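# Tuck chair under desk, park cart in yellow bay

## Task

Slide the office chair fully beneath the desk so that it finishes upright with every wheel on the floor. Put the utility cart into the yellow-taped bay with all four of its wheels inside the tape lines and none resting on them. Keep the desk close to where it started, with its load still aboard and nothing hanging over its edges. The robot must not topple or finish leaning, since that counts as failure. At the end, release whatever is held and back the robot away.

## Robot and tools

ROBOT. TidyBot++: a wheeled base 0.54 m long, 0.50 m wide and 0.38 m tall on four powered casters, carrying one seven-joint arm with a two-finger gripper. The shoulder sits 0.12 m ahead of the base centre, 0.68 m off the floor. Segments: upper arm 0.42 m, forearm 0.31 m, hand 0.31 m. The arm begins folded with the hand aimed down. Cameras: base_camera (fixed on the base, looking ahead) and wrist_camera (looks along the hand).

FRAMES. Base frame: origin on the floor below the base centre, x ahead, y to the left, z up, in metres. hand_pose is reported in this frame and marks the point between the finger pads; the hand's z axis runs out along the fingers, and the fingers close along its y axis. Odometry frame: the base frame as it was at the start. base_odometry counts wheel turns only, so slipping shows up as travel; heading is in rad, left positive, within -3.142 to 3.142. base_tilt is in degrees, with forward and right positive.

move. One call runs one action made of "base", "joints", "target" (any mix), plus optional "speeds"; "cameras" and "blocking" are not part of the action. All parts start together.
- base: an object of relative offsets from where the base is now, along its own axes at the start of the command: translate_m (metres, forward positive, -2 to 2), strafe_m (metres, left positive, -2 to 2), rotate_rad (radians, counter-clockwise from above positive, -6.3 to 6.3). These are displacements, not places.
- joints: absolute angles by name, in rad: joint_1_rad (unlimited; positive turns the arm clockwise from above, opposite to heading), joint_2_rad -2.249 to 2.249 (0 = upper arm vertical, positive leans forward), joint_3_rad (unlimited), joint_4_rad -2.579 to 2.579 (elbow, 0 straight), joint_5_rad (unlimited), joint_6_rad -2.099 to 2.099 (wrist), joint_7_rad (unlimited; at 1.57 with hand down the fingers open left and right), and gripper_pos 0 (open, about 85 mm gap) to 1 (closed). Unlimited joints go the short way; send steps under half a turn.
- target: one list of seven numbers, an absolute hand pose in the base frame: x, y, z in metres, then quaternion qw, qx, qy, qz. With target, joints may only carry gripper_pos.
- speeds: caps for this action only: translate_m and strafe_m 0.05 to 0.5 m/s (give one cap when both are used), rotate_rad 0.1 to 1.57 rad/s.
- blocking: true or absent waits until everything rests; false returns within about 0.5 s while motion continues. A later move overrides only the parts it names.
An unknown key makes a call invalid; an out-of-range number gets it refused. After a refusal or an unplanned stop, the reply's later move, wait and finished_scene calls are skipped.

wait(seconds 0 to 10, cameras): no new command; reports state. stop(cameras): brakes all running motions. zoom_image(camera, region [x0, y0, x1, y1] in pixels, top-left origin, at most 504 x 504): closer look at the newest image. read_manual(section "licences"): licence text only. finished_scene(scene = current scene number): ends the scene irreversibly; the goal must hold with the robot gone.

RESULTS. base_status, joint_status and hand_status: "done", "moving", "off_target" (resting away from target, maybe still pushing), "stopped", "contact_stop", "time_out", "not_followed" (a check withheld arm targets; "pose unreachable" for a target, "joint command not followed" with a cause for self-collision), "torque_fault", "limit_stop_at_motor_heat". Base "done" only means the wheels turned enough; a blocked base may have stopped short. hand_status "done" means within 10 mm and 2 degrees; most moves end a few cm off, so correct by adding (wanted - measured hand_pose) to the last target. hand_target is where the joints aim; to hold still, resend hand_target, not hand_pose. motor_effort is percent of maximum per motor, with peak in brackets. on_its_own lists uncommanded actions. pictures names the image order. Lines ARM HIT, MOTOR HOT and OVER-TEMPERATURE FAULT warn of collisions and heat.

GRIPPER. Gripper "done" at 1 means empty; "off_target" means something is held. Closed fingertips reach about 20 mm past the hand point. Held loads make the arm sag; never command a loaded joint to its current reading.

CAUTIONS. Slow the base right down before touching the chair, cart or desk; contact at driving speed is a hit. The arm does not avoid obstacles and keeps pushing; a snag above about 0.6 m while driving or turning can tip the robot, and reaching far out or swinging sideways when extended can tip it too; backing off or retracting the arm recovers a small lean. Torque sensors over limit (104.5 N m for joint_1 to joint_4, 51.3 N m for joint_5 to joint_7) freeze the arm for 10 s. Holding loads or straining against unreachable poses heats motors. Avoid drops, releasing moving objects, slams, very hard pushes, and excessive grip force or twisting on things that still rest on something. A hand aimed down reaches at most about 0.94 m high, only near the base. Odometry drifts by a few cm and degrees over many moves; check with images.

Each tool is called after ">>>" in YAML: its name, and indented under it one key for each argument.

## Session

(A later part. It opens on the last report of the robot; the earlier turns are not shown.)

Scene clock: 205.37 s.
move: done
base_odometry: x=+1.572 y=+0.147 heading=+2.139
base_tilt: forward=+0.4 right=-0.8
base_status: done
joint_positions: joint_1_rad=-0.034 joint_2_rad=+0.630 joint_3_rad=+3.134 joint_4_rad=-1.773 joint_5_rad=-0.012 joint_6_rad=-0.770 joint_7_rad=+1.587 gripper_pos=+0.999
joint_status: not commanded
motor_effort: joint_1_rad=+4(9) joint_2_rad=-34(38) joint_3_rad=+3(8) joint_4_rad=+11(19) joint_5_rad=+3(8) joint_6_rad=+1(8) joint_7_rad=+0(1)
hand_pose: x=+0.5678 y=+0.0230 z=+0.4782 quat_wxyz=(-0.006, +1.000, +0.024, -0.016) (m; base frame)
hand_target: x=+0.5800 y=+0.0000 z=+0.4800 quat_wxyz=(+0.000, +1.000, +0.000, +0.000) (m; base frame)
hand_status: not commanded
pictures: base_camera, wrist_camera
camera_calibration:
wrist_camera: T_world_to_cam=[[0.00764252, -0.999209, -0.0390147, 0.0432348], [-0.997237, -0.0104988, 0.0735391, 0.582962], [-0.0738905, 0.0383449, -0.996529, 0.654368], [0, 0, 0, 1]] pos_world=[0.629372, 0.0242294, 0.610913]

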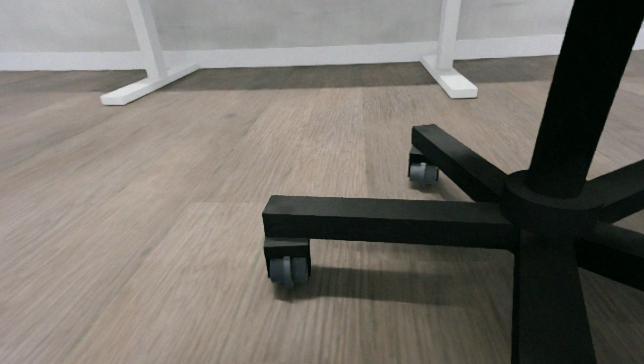

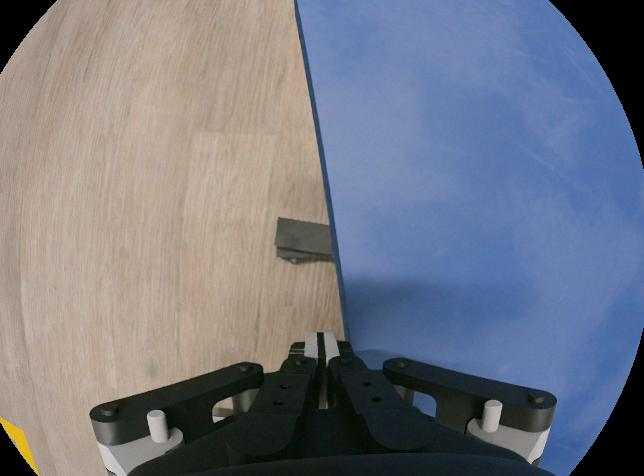

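>>> move:
  base: {"translate_m":-0.4}
  cameras: []

>>> move:
  joints: {"joint_1_rad":-1.57,"joint_2_rad":-0.397,"joint_3_rad":3.172,"joint_4_rad":-2.534,"joint_5_rad":0,"joint_6_rad":-0.894}
  base: {"rotate_rad":1.497}
  cameras: []

>>> move:
  base: {"translate_m":-0.845,"strafe_m":-0.21}
  cameras: []

>>> move:
  base: {"strafe_m":-0.45}

Scene clock: 233.93 s.
move: done
base_odometry: x=+1.787 y=-0.190 heading=+2.140
base_tilt: forward=+0.4 right=-0.7
base_status: done
joint_positions: joint_1_rad=-0.019 joint_2_rad=+0.631 joint_3_rad=+3.140 joint_4_rad=-1.771 joint_5_rad=-0.012 joint_6_rad=-0.769 joint_7_rad=+1.587 gripper_pos=+0.999
joint_status: not commanded
motor_effort: joint_1_rad=+0(3) joint_2_rad=-34(37) joint_3_rad=-2(3) joint_4_rad=+11(13) joint_5_rad=+0(2) joint_6_rad=+1(2) joint_7_rad=+0(1)
hand_pose: x=+0.5702 y=+0.0134 z=+0.4784 quat_wxyz=(-0.005, +1.000, +0.014, -0.014) (m; base frame)
hand_target: x=+0.5800 y=+0.0000 z=+0.4800 quat_wxyz=(+0.000, +1.000, +0.000, +0.000) (m; base frame)
hand_status: not commanded
pictures: none
No camera images: "cameras" was empty.

Scene clock: 236.70 s.
move: done
base_odometry: x=+1.787 y=-0.190 heading=-2.647
base_tilt: forward=+0.4 right=-0.8
base_status: done
joint_positions: joint_1_rad=-1.552 joint_2_rad=-0.378 joint_3_rad=+3.153 joint_4_rad=-2.525 joint_5_rad=-0.012 joint_6_rad=-0.858 joint_7_rad=+1.587 gripper_pos=+0.999
joint_status: all done
motor_effort: joint_1_rad=-1(7) joint_2_rad=-2(37) joint_3_rad=-1(6) joint_4_rad=+15(16) joint_5_rad=+0(2) joint_6_rad=+2(3) joint_7_rad=+0(0)
hand_pose: x=+0.1189 y=+0.1509 z=+0.5933 quat_wxyz=(-0.052, +0.713, +0.698, +0.045) (m; base frame)
hand_target: x=+0.1206 y=+0.1373 z=+0.5920 quat_wxyz=(-0.042, +0.711, +0.701, +0.036) (m; base frame)
hand_status: not commanded
pictures: none
No camera images: "cameras" was empty.

Scene clock: 239.37 s.
move: done
base_odometry: x=+2.431 y=+0.396 heading=-2.646
base_tilt: forward=+0.4 right=-0.7
base_status: done
joint_positions: joint_1_rad=-1.553 joint_2_rad=-0.379 joint_3_rad=+3.154 joint_4_rad=-2.526 joint_5_rad=-0.012 joint_6_rad=-0.859 joint_7_rad=+1.587 gripper_pos=+0.999
joint_status: not commanded
motor_effort: joint_1_rad=+0(1) joint_2_rad=-1(2) joint_3_rad=-1(2) joint_4_rad=+15(15) joint_5_rad=+0(2) joint_6_rad=+2(2) joint_7_rad=+0(0)
hand_pose: x=+0.1188 y=+0.1503 z=+0.5932 quat_wxyz=(-0.052, +0.713, +0.698, +0.044) (m; base frame)
hand_target: x=+0.1206 y=+0.1373 z=+0.5920 quat_wxyz=(-0.042, +0.711, +0.701, +0.036) (m; base frame)
hand_status: not commanded
pictures: none
No camera images: "cameras" was empty.

Scene clock: 241.53 s.
move: done
base_odometry: x=+2.217 y=+0.792 heading=-2.646
base_tilt: forward=+0.4 right=-0.7
base_status: done
joint_positions: joint_1_rad=-1.553 joint_2_rad=-0.388 joint_3_rad=+3.154 joint_4_rad=-2.532 joint_5_rad=-0.012 joint_6_rad=-0.865 joint_7_rad=+1.587 gripper_pos=+0.999
joint_status: not commanded
motor_effort: joint_1_rad=-1(1) joint_2_rad=-1(4) joint_3_rad=+0(1) joint_4_rad=+14(16) joint_5_rad=+0(1) joint_6_rad=+2(3) joint_7_rad=+0(1)
hand_pose: x=+0.1186 y=+0.1461 z=+0.5923 quat_wxyz=(-0.051, +0.713, +0.698, +0.043) (m; base frame)
hand_target: x=+0.1206 y=+0.1373 z=+0.5920 quat_wxyz=(-0.042, +0.711, +0.701, +0.036) (m; base frame)
hand_status: not commanded
pictures: base_camera, wrist_camera
camera_calibration:
wrist_camera: T_world_to_cam=[[0.997521, -0.0545503, -0.0444445, -0.0781285], [-0.0584186, -0.994139, -0.0909718, 0.25773], [-0.0392215, 0.0933427, -0.994861, 0.716972], [0, 0, 0, 1]] pos_world=[0.121112, 0.185033, 0.733261]

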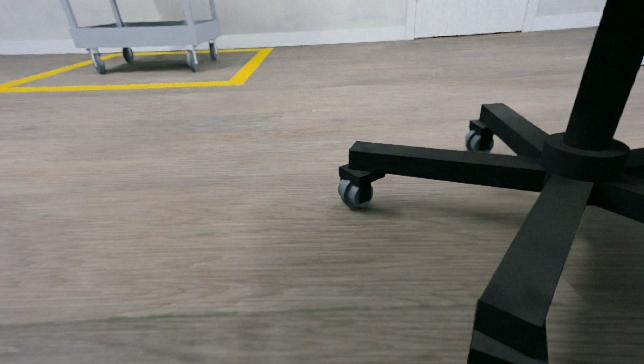

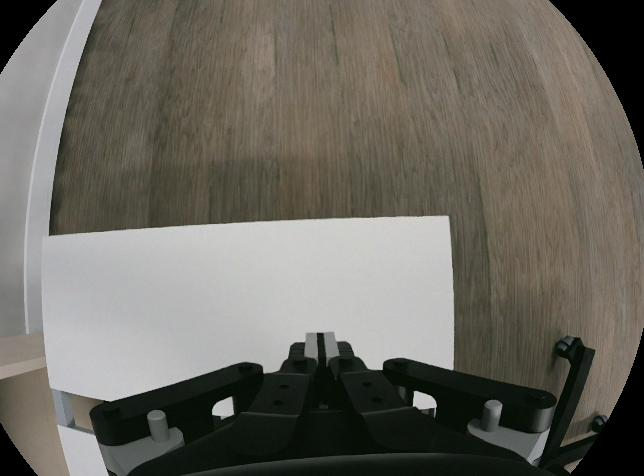

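>>> move:
  base: {"strafe_m":-0.345}
  cameras: []

>>> move:
  base: {"translate_m":0.55}
  speeds: {"translate_m":0.1}

Scene clock: 248.73 s.
move: done
base_odometry: x=+2.053 y=+1.096 heading=-2.647
base_tilt: forward=+0.4 right=-0.7
base_status: done
joint_positions: joint_1_rad=-1.553 joint_2_rad=-0.393 joint_3_rad=+3.154 joint_4_rad=-2.535 joint_5_rad=-0.012 joint_6_rad=-0.868 joint_7_rad=+1.587 gripper_pos=+0.999
joint_status: not commanded
motor_effort: joint_1_rad=+0(1) joint_2_rad=-1(3) joint_3_rad=+0(1) joint_4_rad=+15(17) joint_5_rad=-1(1) joint_6_rad=+2(3) joint_7_rad=+0(1)
hand_pose: x=+0.1185 y=+0.1443 z=+0.5919 quat_wxyz=(-0.051, +0.713, +0.698, +0.042) (m; base frame)
hand_target: x=+0.1206 y=+0.1373 z=+0.5920 quat_wxyz=(-0.042, +0.711, +0.701, +0.036) (m; base frame)
hand_status: not commanded
pictures: none
No camera images: "cameras" was empty.

Scene clock: 254.80 s.
move: done
base_odometry: x=+1.569 y=+0.834 heading=-2.647
base_tilt: forward=+0.4 right=-0.8
base_status: done
joint_positions: joint_1_rad=-1.554 joint_2_rad=-0.393 joint_3_rad=+3.154 joint_4_rad=-2.535 joint_5_rad=-0.012 joint_6_rad=-0.868 joint_7_rad=+1.587 gripper_pos=+0.999
joint_status: not commanded
motor_effort: joint_1_rad=-1(1) joint_2_rad=+0(2) joint_3_rad=+0(1) joint_4_rad=+15(15) joint_5_rad=-1(2) joint_6_rad=+2(2) joint_7_rad=+0(1)
hand_pose: x=+0.1185 y=+0.1443 z=+0.5919 quat_wxyz=(-0.051, +0.713, +0.699, +0.042) (m; base frame)
hand_target: x=+0.1206 y=+0.1373 z=+0.5920 quat_wxyz=(-0.042, +0.711, +0.701, +0.036) (m; base frame)
hand_status: not commanded
pictures: base_camera, wrist_camera
camera_calibration:
wrist_camera: T_world_to_cam=[[0.997541, -0.0540608, -0.0446009, -0.0780746], [-0.0578937, -0.994287, -0.089671, 0.255044], [-0.0394984, 0.0920326, -0.994972, 0.717061], [0, 0, 0, 1]] pos_world=[0.120971, 0.183373, 0.732843]

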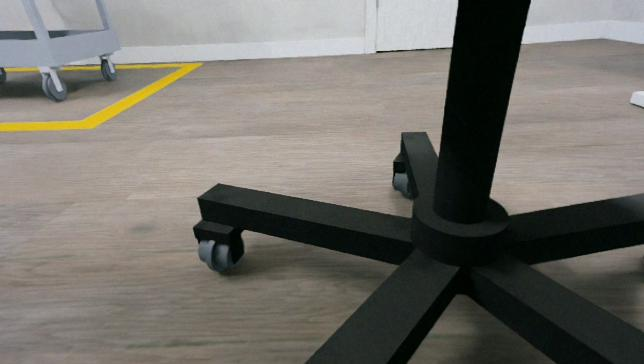

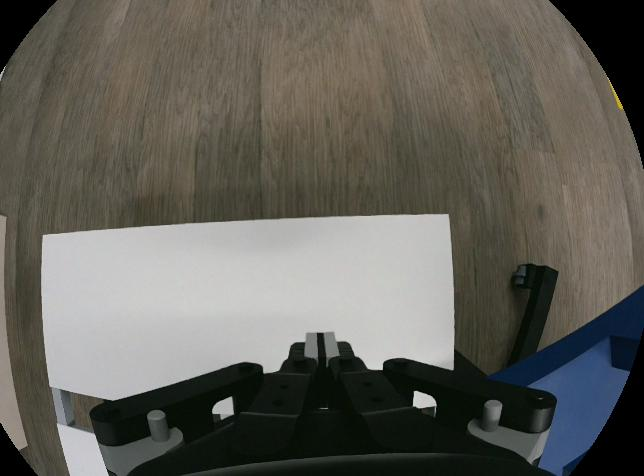

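>>> move:
  base: {"translate_m":-0.2}
  cameras: []

>>> move:
  base: {"strafe_m":0.8}
  cameras: []

>>> move:
  base: {"rotate_rad":-1.571}
  cameras: []

>>> move:
  base: {"strafe_m":0.728}
  joints: {"joint_1_rad":0,"joint_6_rad":0.3}

Scene clock: 265.43 s.
move: done
base_odometry: x=+1.745 y=+0.930 heading=-2.647
base_tilt: forward=+0.4 right=-0.7
base_status: done
joint_positions: joint_1_rad=-1.554 joint_2_rad=-0.394 joint_3_rad=+3.154 joint_4_rad=-2.535 joint_5_rad=-0.012 joint_6_rad=-0.868 joint_7_rad=+1.587 gripper_pos=+0.999
joint_status: not commanded
motor_effort: joint_1_rad=+0(1) joint_2_rad=-1(2) joint_3_rad=-1(1) joint_4_rad=+15(16) joint_5_rad=+0(2) joint_6_rad=+2(3) joint_7_rad=+0(1)
hand_pose: x=+0.1185 y=+0.1443 z=+0.5920 quat_wxyz=(-0.051, +0.713, +0.698, +0.043) (m; base frame)
hand_target: x=+0.1206 y=+0.1373 z=+0.5920 quat_wxyz=(-0.042, +0.711, +0.701, +0.036) (m; base frame)
hand_status: not commanded
pictures: none
No camera images: "cameras" was empty.

Scene clock: 268.20 s.
move: done
base_odometry: x=+2.125 y=+0.226 heading=-2.646
base_tilt: forward=+0.4 right=-0.8
base_status: done
joint_positions: joint_1_rad=-1.554 joint_2_rad=-0.394 joint_3_rad=+3.154 joint_4_rad=-2.535 joint_5_rad=-0.012 joint_6_rad=-0.868 joint_7_rad=+1.587 gripper_pos=+0.999
joint_status: not commanded
motor_effort: joint_1_rad=+0(1) joint_2_rad=-1(3) joint_3_rad=+0(1) joint_4_rad=+15(16) joint_5_rad=-1(1) joint_6_rad=+2(3) joint_7_rad=+0(1)
hand_pose: x=+0.1185 y=+0.1443 z=+0.5920 quat_wxyz=(-0.051, +0.713, +0.698, +0.043) (m; base frame)
hand_target: x=+0.1206 y=+0.1373 z=+0.5920 quat_wxyz=(-0.042, +0.711, +0.701, +0.036) (m; base frame)
hand_status: not commanded
pictures: none
No camera images: "cameras" was empty.

Scene clock: 270.50 s.
move: done
base_odometry: x=+2.125 y=+0.226 heading=+2.066
base_tilt: forward=+0.4 right=-0.7
base_status: done
joint_positions: joint_1_rad=-1.554 joint_2_rad=-0.394 joint_3_rad=+3.154 joint_4_rad=-2.535 joint_5_rad=-0.012 joint_6_rad=-0.868 joint_7_rad=+1.587 gripper_pos=+0.999
joint_status: not commanded
motor_effort: joint_1_rad=-1(1) joint_2_rad=-1(2) joint_3_rad=-1(1) joint_4_rad=+15(15) joint_5_rad=+0(1) joint_6_rad=+2(2) joint_7_rad=+0(1)
hand_pose: x=+0.1184 y=+0.1443 z=+0.5920 quat_wxyz=(-0.051, +0.712, +0.699, +0.043) (m; base frame)
hand_target: x=+0.1206 y=+0.1373 z=+0.5920 quat_wxyz=(-0.042, +0.711, +0.701, +0.036) (m; base frame)
hand_status: not commanded
pictures: none
No camera images: "cameras" was empty.

Scene clock: 273.60 s.
move: done
base_odometry: x=+1.485 y=-0.120 heading=+2.065
base_tilt: forward=+0.4 right=-0.7
base_status: done
joint_positions: joint_1_rad=-0.017 joint_2_rad=-0.394 joint_3_rad=+3.154 joint_4_rad=-2.535 joint_5_rad=-0.012 joint_6_rad=+0.270 joint_7_rad=+1.587 gripper_pos=+0.999
joint_status: all done
motor_effort: joint_1_rad=+0(2) joint_2_rad=-6(6) joint_3_rad=-1(1) joint_4_rad=+19(20) joint_5_rad=+0(1) joint_6_rad=+9(9) joint_7_rad=+0(1)
hand_pose: x=+0.5195 y=+0.0017 z=+0.8084 quat_wxyz=(-0.001, +0.805, +0.001, +0.593) (m; base frame)
hand_target: x=+0.5221 y=-0.0116 z=+0.8194 quat_wxyz=(+0.009, +0.795, -0.008, +0.607) (m; base frame)
hand_status: not commanded
pictures: base_camera, wrist_camera
camera_calibration:
wrist_camera: T_world_to_cam=[[0.0174947, -0.998842, -0.0448228, 0.0347897], [-0.335, 0.0363828, -0.941515, 0.986745], [0.942056, 0.0314871, -0.333975, -0.082675], [0, 0, 0, 1]] pos_world=[0.407835, 0.00145208, 0.902984]

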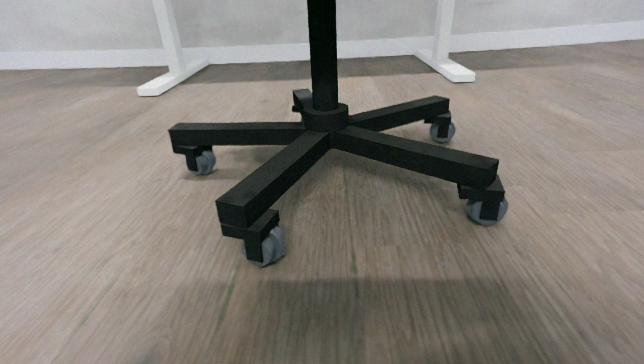

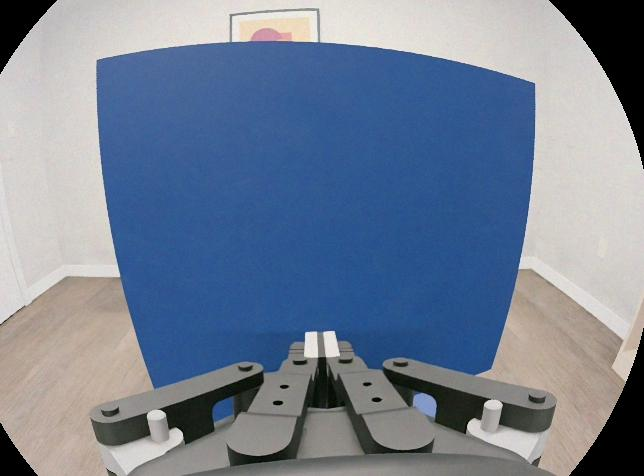

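>>> move:
  joints: {"joint_1_rad":1.57,"joint_6_rad":-0.894}
  cameras: []

>>> move:
  base: {"translate_m":1.15,"strafe_m":0.03}
  speeds: {"translate_m":0.1}

Scene clock: 283.93 s.
move: done
base_odometry: x=+1.485 y=-0.120 heading=+2.065
base_tilt: forward=+0.4 right=-0.8
base_status: not commanded
joint_positions: joint_1_rad=+1.553 joint_2_rad=-0.394 joint_3_rad=+3.154 joint_4_rad=-2.535 joint_5_rad=-0.012 joint_6_rad=-0.855 joint_7_rad=+1.587 gripper_pos=+0.999
joint_status: all done
motor_effort: joint_1_rad=+0(2) joint_2_rad=+0(6) joint_3_rad=-1(1) joint_4_rad=+15(20) joint_5_rad=+0(1) joint_6_rad=+2(10) joint_7_rad=+0(1)
hand_pose: x=+0.1246 y=-0.1480 z=+0.5926 quat_wxyz=(+0.046, +0.711, -0.700, +0.056) (m; base frame)
hand_target: x=+0.1177 y=-0.1373 z=+0.5920 quat_wxyz=(+0.036, +0.702, -0.710, +0.042) (m; base frame)
hand_status: not commanded
pictures: none
No camera images: "cameras" was empty.

Scene clock: 296.00 s.
move: done
base_odometry: x=+0.912 y=+0.877 heading=+2.066
base_tilt: forward=+0.4 right=-0.7
base_status: done
joint_positions: joint_1_rad=+1.553 joint_2_rad=-0.394 joint_3_rad=+3.154 joint_4_rad=-2.535 joint_5_rad=-0.012 joint_6_rad=-0.859 joint_7_rad=+1.587 gripper_pos=+0.999
joint_status: not commanded
motor_effort: joint_1_rad=+0(1) joint_2_rad=-1(1) joint_3_rad=-1(2) joint_4_rad=+14(16) joint_5_rad=+1(2) joint_6_rad=+2(3) joint_7_rad=+0(1)
hand_pose: x=+0.1245 y=-0.1470 z=+0.5924 quat_wxyz=(+0.045, +0.710, -0.700, +0.055) (m; base frame)
hand_target: x=+0.1177 y=-0.1373 z=+0.5920 quat_wxyz=(+0.036, +0.702, -0.710, +0.042) (m; base frame)
hand_status: not commanded
pictures: base_camera, wrist_camera
camera_calibration:
wrist_camera: T_world_to_cam=[[-0.99879, 0.0198159, -0.0450196, 0.159782], [0.024228, 0.994725, -0.0996732, 0.253872], [0.042807, -0.100643, -0.994001, 0.705507], [0, 0, 0, 1]] pos_world=[0.123237, -0.184694, 0.733773]

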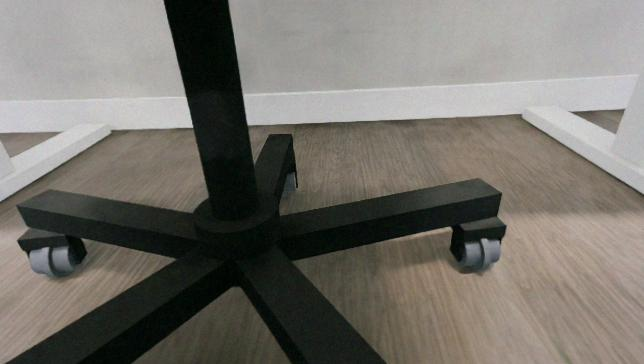

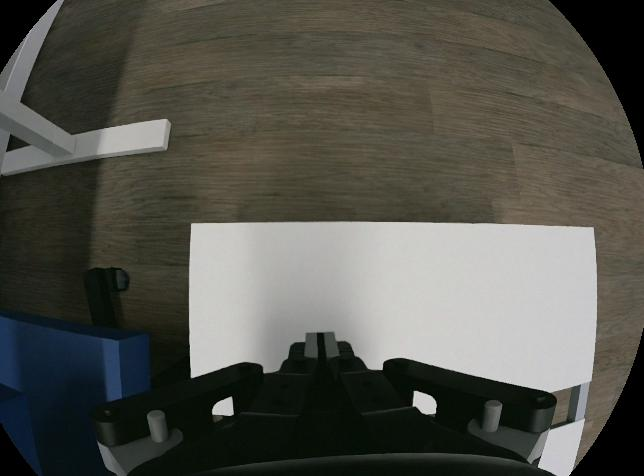

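>>> move:
  base: {"translate_m":0.16}
  speeds: {"translate_m":0.08}
  cameras: ["base_camera"]

>>> move:
  base: {"translate_m":-0.5}
  joints: {"joint_1_rad":0,"joint_6_rad":0.2}

Scene clock: 304.27 s.
move: done
base_odometry: x=+0.836 y=+1.018 heading=+2.066
base_tilt: forward=+0.4 right=-0.7
base_status: done
joint_positions: joint_1_rad=+1.554 joint_2_rad=-0.394 joint_3_rad=+3.155 joint_4_rad=-2.535 joint_5_rad=-0.012 joint_6_rad=-0.859 joint_7_rad=+1.587 gripper_pos=+0.999
joint_status: not commanded
motor_effort: joint_1_rad=-1(1) joint_2_rad=+0(2) joint_3_rad=-1(1) joint_4_rad=+15(16) joint_5_rad=+0(1) joint_6_rad=+2(2) joint_7_rad=+0(1)
hand_pose: x=+0.1243 y=-0.1469 z=+0.5924 quat_wxyz=(+0.045, +0.710, -0.701, +0.055) (m; base frame)
hand_target: x=+0.1177 y=-0.1373 z=+0.5920 quat_wxyz=(+0.036, +0.702, -0.710, +0.042) (m; base frame)
hand_status: not commanded
pictures: base_camera

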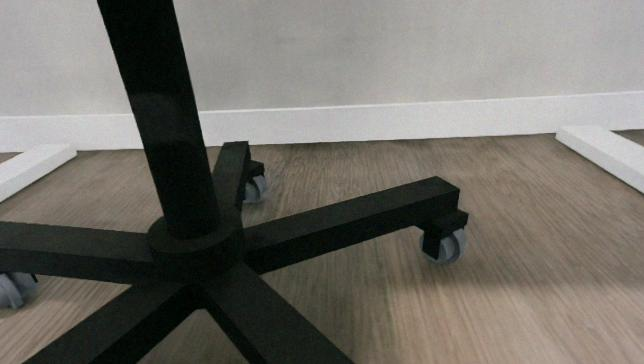

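Scene clock: 307.07 s.
move: done
base_odometry: x=+1.074 y=+0.578 heading=+2.066
base_tilt: forward=+0.4 right=-0.8
base_status: done
joint_positions: joint_1_rad=+0.017 joint_2_rad=-0.395 joint_3_rad=+3.156 joint_4_rad=-2.535 joint_5_rad=-0.012 joint_6_rad=+0.167 joint_7_rad=+1.587 gripper_pos=+0.999
joint_status: all done
motor_effort: joint_1_rad=-1(2) joint_2_rad=-5(6) joint_3_rad=+0(2) joint_4_rad=+19(20) joint_5_rad=+0(1) joint_6_rad=+9(9) joint_7_rad=+0(1)
hand_pose: x=+0.5083 y=-0.0116 z=+0.7785 quat_wxyz=(+0.008, +0.834, -0.013, +0.551) (m; base frame)
hand_target: x=+0.5125 y=-0.0109 z=+0.7898 quat_wxyz=(+0.008, +0.824, -0.008, +0.566) (m; base frame)
hand_status: not commanded
pictures: base_camera, wrist_camera
camera_calibration:
wrist_camera: T_world_to_cam=[[-0.0208913, -0.998663, -0.0472901, 0.0417578], [-0.428028, 0.0516804, -0.902286, 0.97225], [0.903524, 0.00139154, -0.428536, 0.0111669], [0, 0, 0, 1]] pos_world=[0.406934, -0.00855995, 0.884008]

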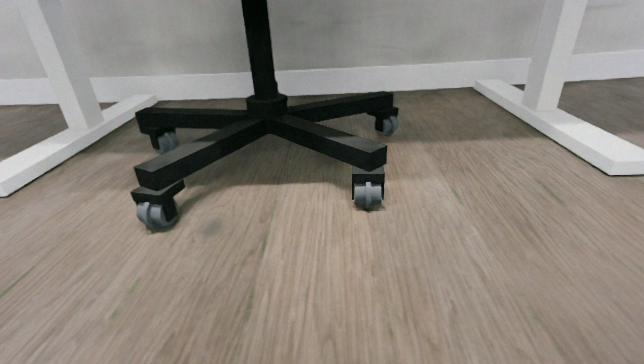

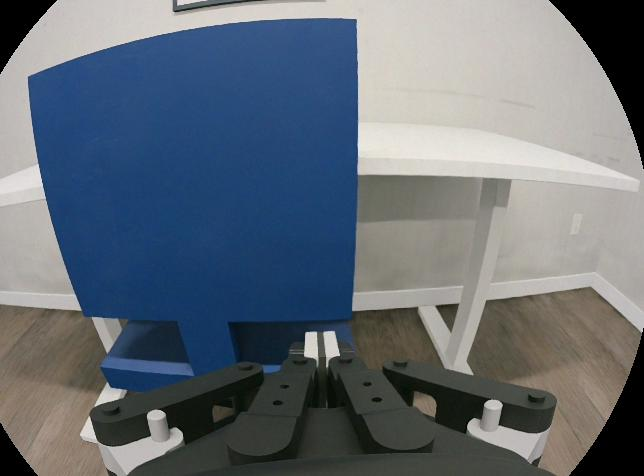

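>>> move:
  base: {"strafe_m":0.1}
  cameras: []

>>> move:
  base: {"translate_m":0.24}
  speeds: {"translate_m":0.06}

Scene clock: 319.90 s.
move: done
base_odometry: x=+0.986 y=+0.530 heading=+2.066
base_tilt: forward=+0.4 right=-0.8
base_status: done
joint_positions: joint_1_rad=+0.015 joint_2_rad=-0.395 joint_3_rad=+3.156 joint_4_rad=-2.535 joint_5_rad=-0.012 joint_6_rad=+0.172 joint_7_rad=+1.587 gripper_pos=+0.999
joint_status: not commanded
motor_effort: joint_1_rad=-1(2) joint_2_rad=-5(6) joint_3_rad=-1(2) joint_4_rad=+19(19) joint_5_rad=-1(1) joint_6_rad=+9(9) joint_7_rad=+0(1)
hand_pose: x=+0.5089 y=-0.0109 z=+0.7800 quat_wxyz=(+0.007, +0.833, -0.012, +0.553) (m; base frame)
hand_target: x=+0.5125 y=-0.0109 z=+0.7898 quat_wxyz=(+0.008, +0.824, -0.008, +0.566) (m; base frame)
hand_status: not commanded
pictures: none
No camera images: "cameras" was empty.

Scene clock: 324.40 s.
move: done
base_odometry: x=+0.871 y=+0.742 heading=+2.066
base_tilt: forward=+0.4 right=-0.8
base_status: done
joint_positions: joint_1_rad=+0.015 joint_2_rad=-0.395 joint_3_rad=+3.156 joint_4_rad=-2.535 joint_5_rad=-0.012 joint_6_rad=+0.173 joint_7_rad=+1.587 gripper_pos=+0.999
joint_status: not commanded
motor_effort: joint_1_rad=+0(1) joint_2_rad=-5(8) joint_3_rad=-1(1) joint_4_rad=+19(20) joint_5_rad=-1(1) joint_6_rad=+8(9) joint_7_rad=+0(1)
hand_pose: x=+0.5090 y=-0.0109 z=+0.7804 quat_wxyz=(+0.007, +0.833, -0.012, +0.554) (m; base frame)
hand_target: x=+0.5125 y=-0.0109 z=+0.7898 quat_wxyz=(+0.008, +0.824, -0.008, +0.566) (m; base frame)
hand_status: not commanded
pictures: base_camera, wrist_camera
camera_calibration:
wrist_camera: T_world_to_cam=[[-0.0187699, -0.9987, -0.0473994, 0.0415397], [-0.422466, 0.0508899, -0.904949, 0.97341], [0.906184, 0.00303884, -0.422872, 0.00554222], [0, 0, 0, 1]] pos_world=[0.40699, -0.00806783, 0.885199]

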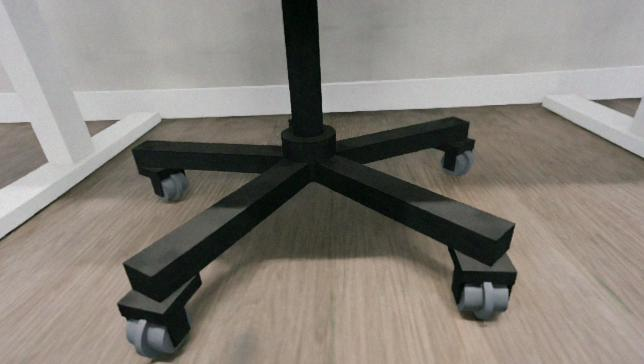

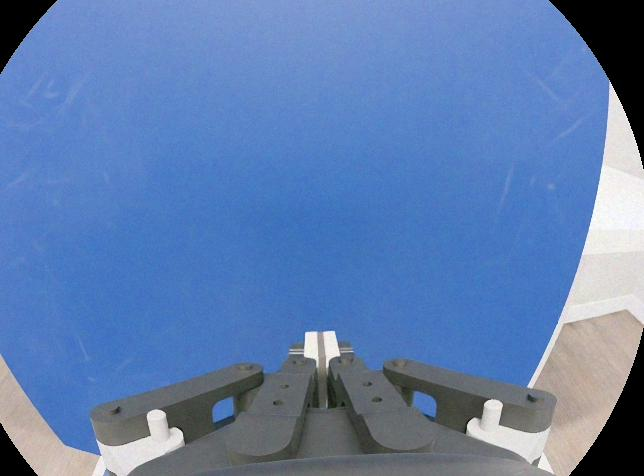

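>>> move:
  base: {"translate_m":0.1}
  speeds: {"translate_m":0.05}

>>> move:
  base: {"translate_m":0.06}
  speeds: {"translate_m":0.05}

Scene clock: 338.20 s.
move: time_out
base_odometry: x=+0.825 y=+0.827 heading=+2.062
base_tilt: forward=+0.3 right=-0.7
base_status: translate_m time_out (by the wheels' count: +0.097 of +0.100)
joint_positions: joint_1_rad=+0.012 joint_2_rad=-0.471 joint_3_rad=+3.164 joint_4_rad=-2.684 joint_5_rad=-0.012 joint_6_rad=+0.066 joint_7_rad=+1.587 gripper_pos=+0.999
joint_status: not commanded
motor_effort: joint_1_rad=-2(6) joint_2_rad=+11(20) joint_3_rad=-1(4) joint_4_rad=+44(48) joint_5_rad=+0(2) joint_6_rad=+30(37) joint_7_rad=+0(1)
hand_pose: x=+0.4409 y=-0.0095 z=+0.6989 quat_wxyz=(+0.005, +0.879, -0.015, +0.477) (m; base frame)
hand_target: x=+0.5125 y=-0.0109 z=+0.7898 quat_wxyz=(+0.008, +0.824, -0.008, +0.566) (m; base frame)
hand_status: not commanded
pictures: base_camera, wrist_camera
camera_calibration:
wrist_camera: T_world_to_cam=[[-0.0293438, -0.998121, -0.0537855, 0.0469681], [-0.577104, 0.0608517, -0.814401, 0.875871], [0.816144, 0.00714219, -0.577805, 0.180771], [0, 0, 0, 1]] pos_world=[0.359311, -0.0077095, 0.820287]

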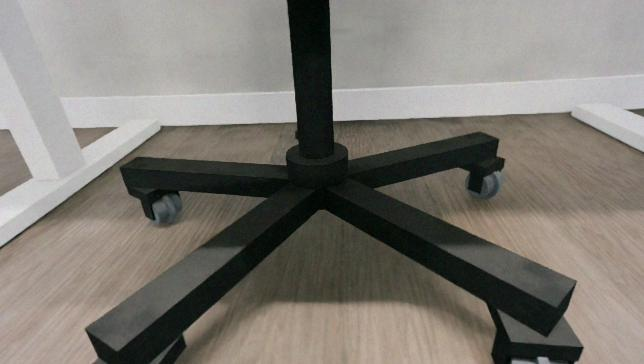

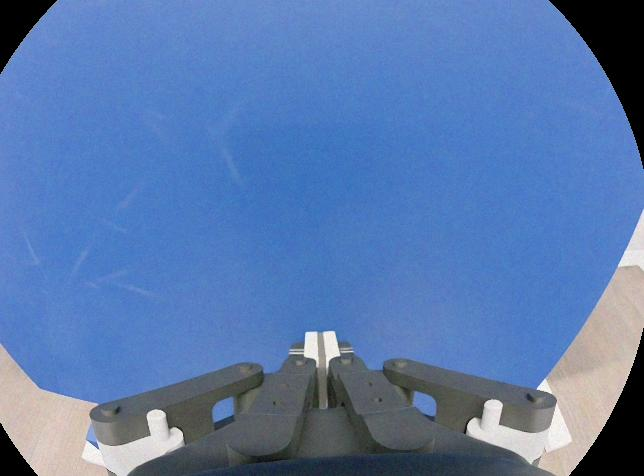

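not run: a stop that you did not command came earlier in this reply.

>>> move:
  base: {"translate_m":-0.6}
  speeds: {"translate_m":0.2}

Scene clock: 343.40 s.
move: done
base_odometry: x=+1.108 y=+0.297 heading=+2.063
base_tilt: forward=+0.4 right=-0.7
base_status: done
joint_positions: joint_1_rad=+0.010 joint_2_rad=-0.391 joint_3_rad=+3.164 joint_4_rad=-2.533 joint_5_rad=-0.012 joint_6_rad=+0.208 joint_7_rad=+1.587 gripper_pos=+0.999
joint_status: not commanded
motor_effort: joint_1_rad=+0(2) joint_2_rad=-5(11) joint_3_rad=-1(1) joint_4_rad=+19(43) joint_5_rad=+1(1) joint_6_rad=+8(28) joint_7_rad=+0(1)
hand_pose: x=+0.5143 y=-0.0127 z=+0.7904 quat_wxyz=(+0.008, +0.823, -0.014, +0.568) (m; base frame)
hand_target: x=+0.5125 y=-0.0109 z=+0.7898 quat_wxyz=(+0.008, +0.824, -0.008, +0.566) (m; base frame)
hand_status: not commanded
pictures: base_camera, wrist_camera
camera_calibration:
wrist_camera: T_world_to_cam=[[-0.0204864, -0.998553, -0.0497214, 0.0430984], [-0.391629, 0.0537725, -0.918551, 0.979772], [0.919895, 0.000654579, -0.392164, -0.0263319], [0, 0, 0, 1]] pos_world=[0.408813, -0.00963151, 0.891787]

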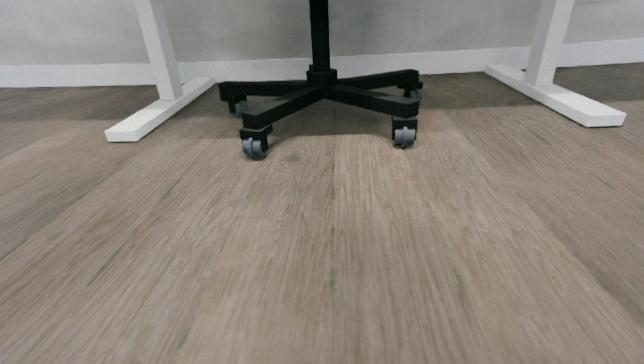

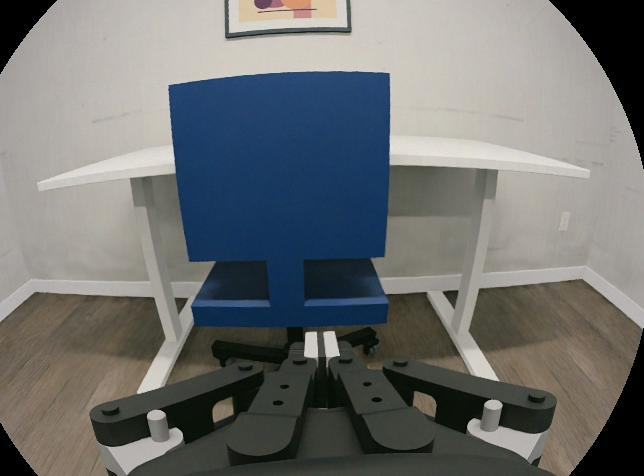

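>>> finished_scene:
  scene: 2

The scene is finished: the task was done.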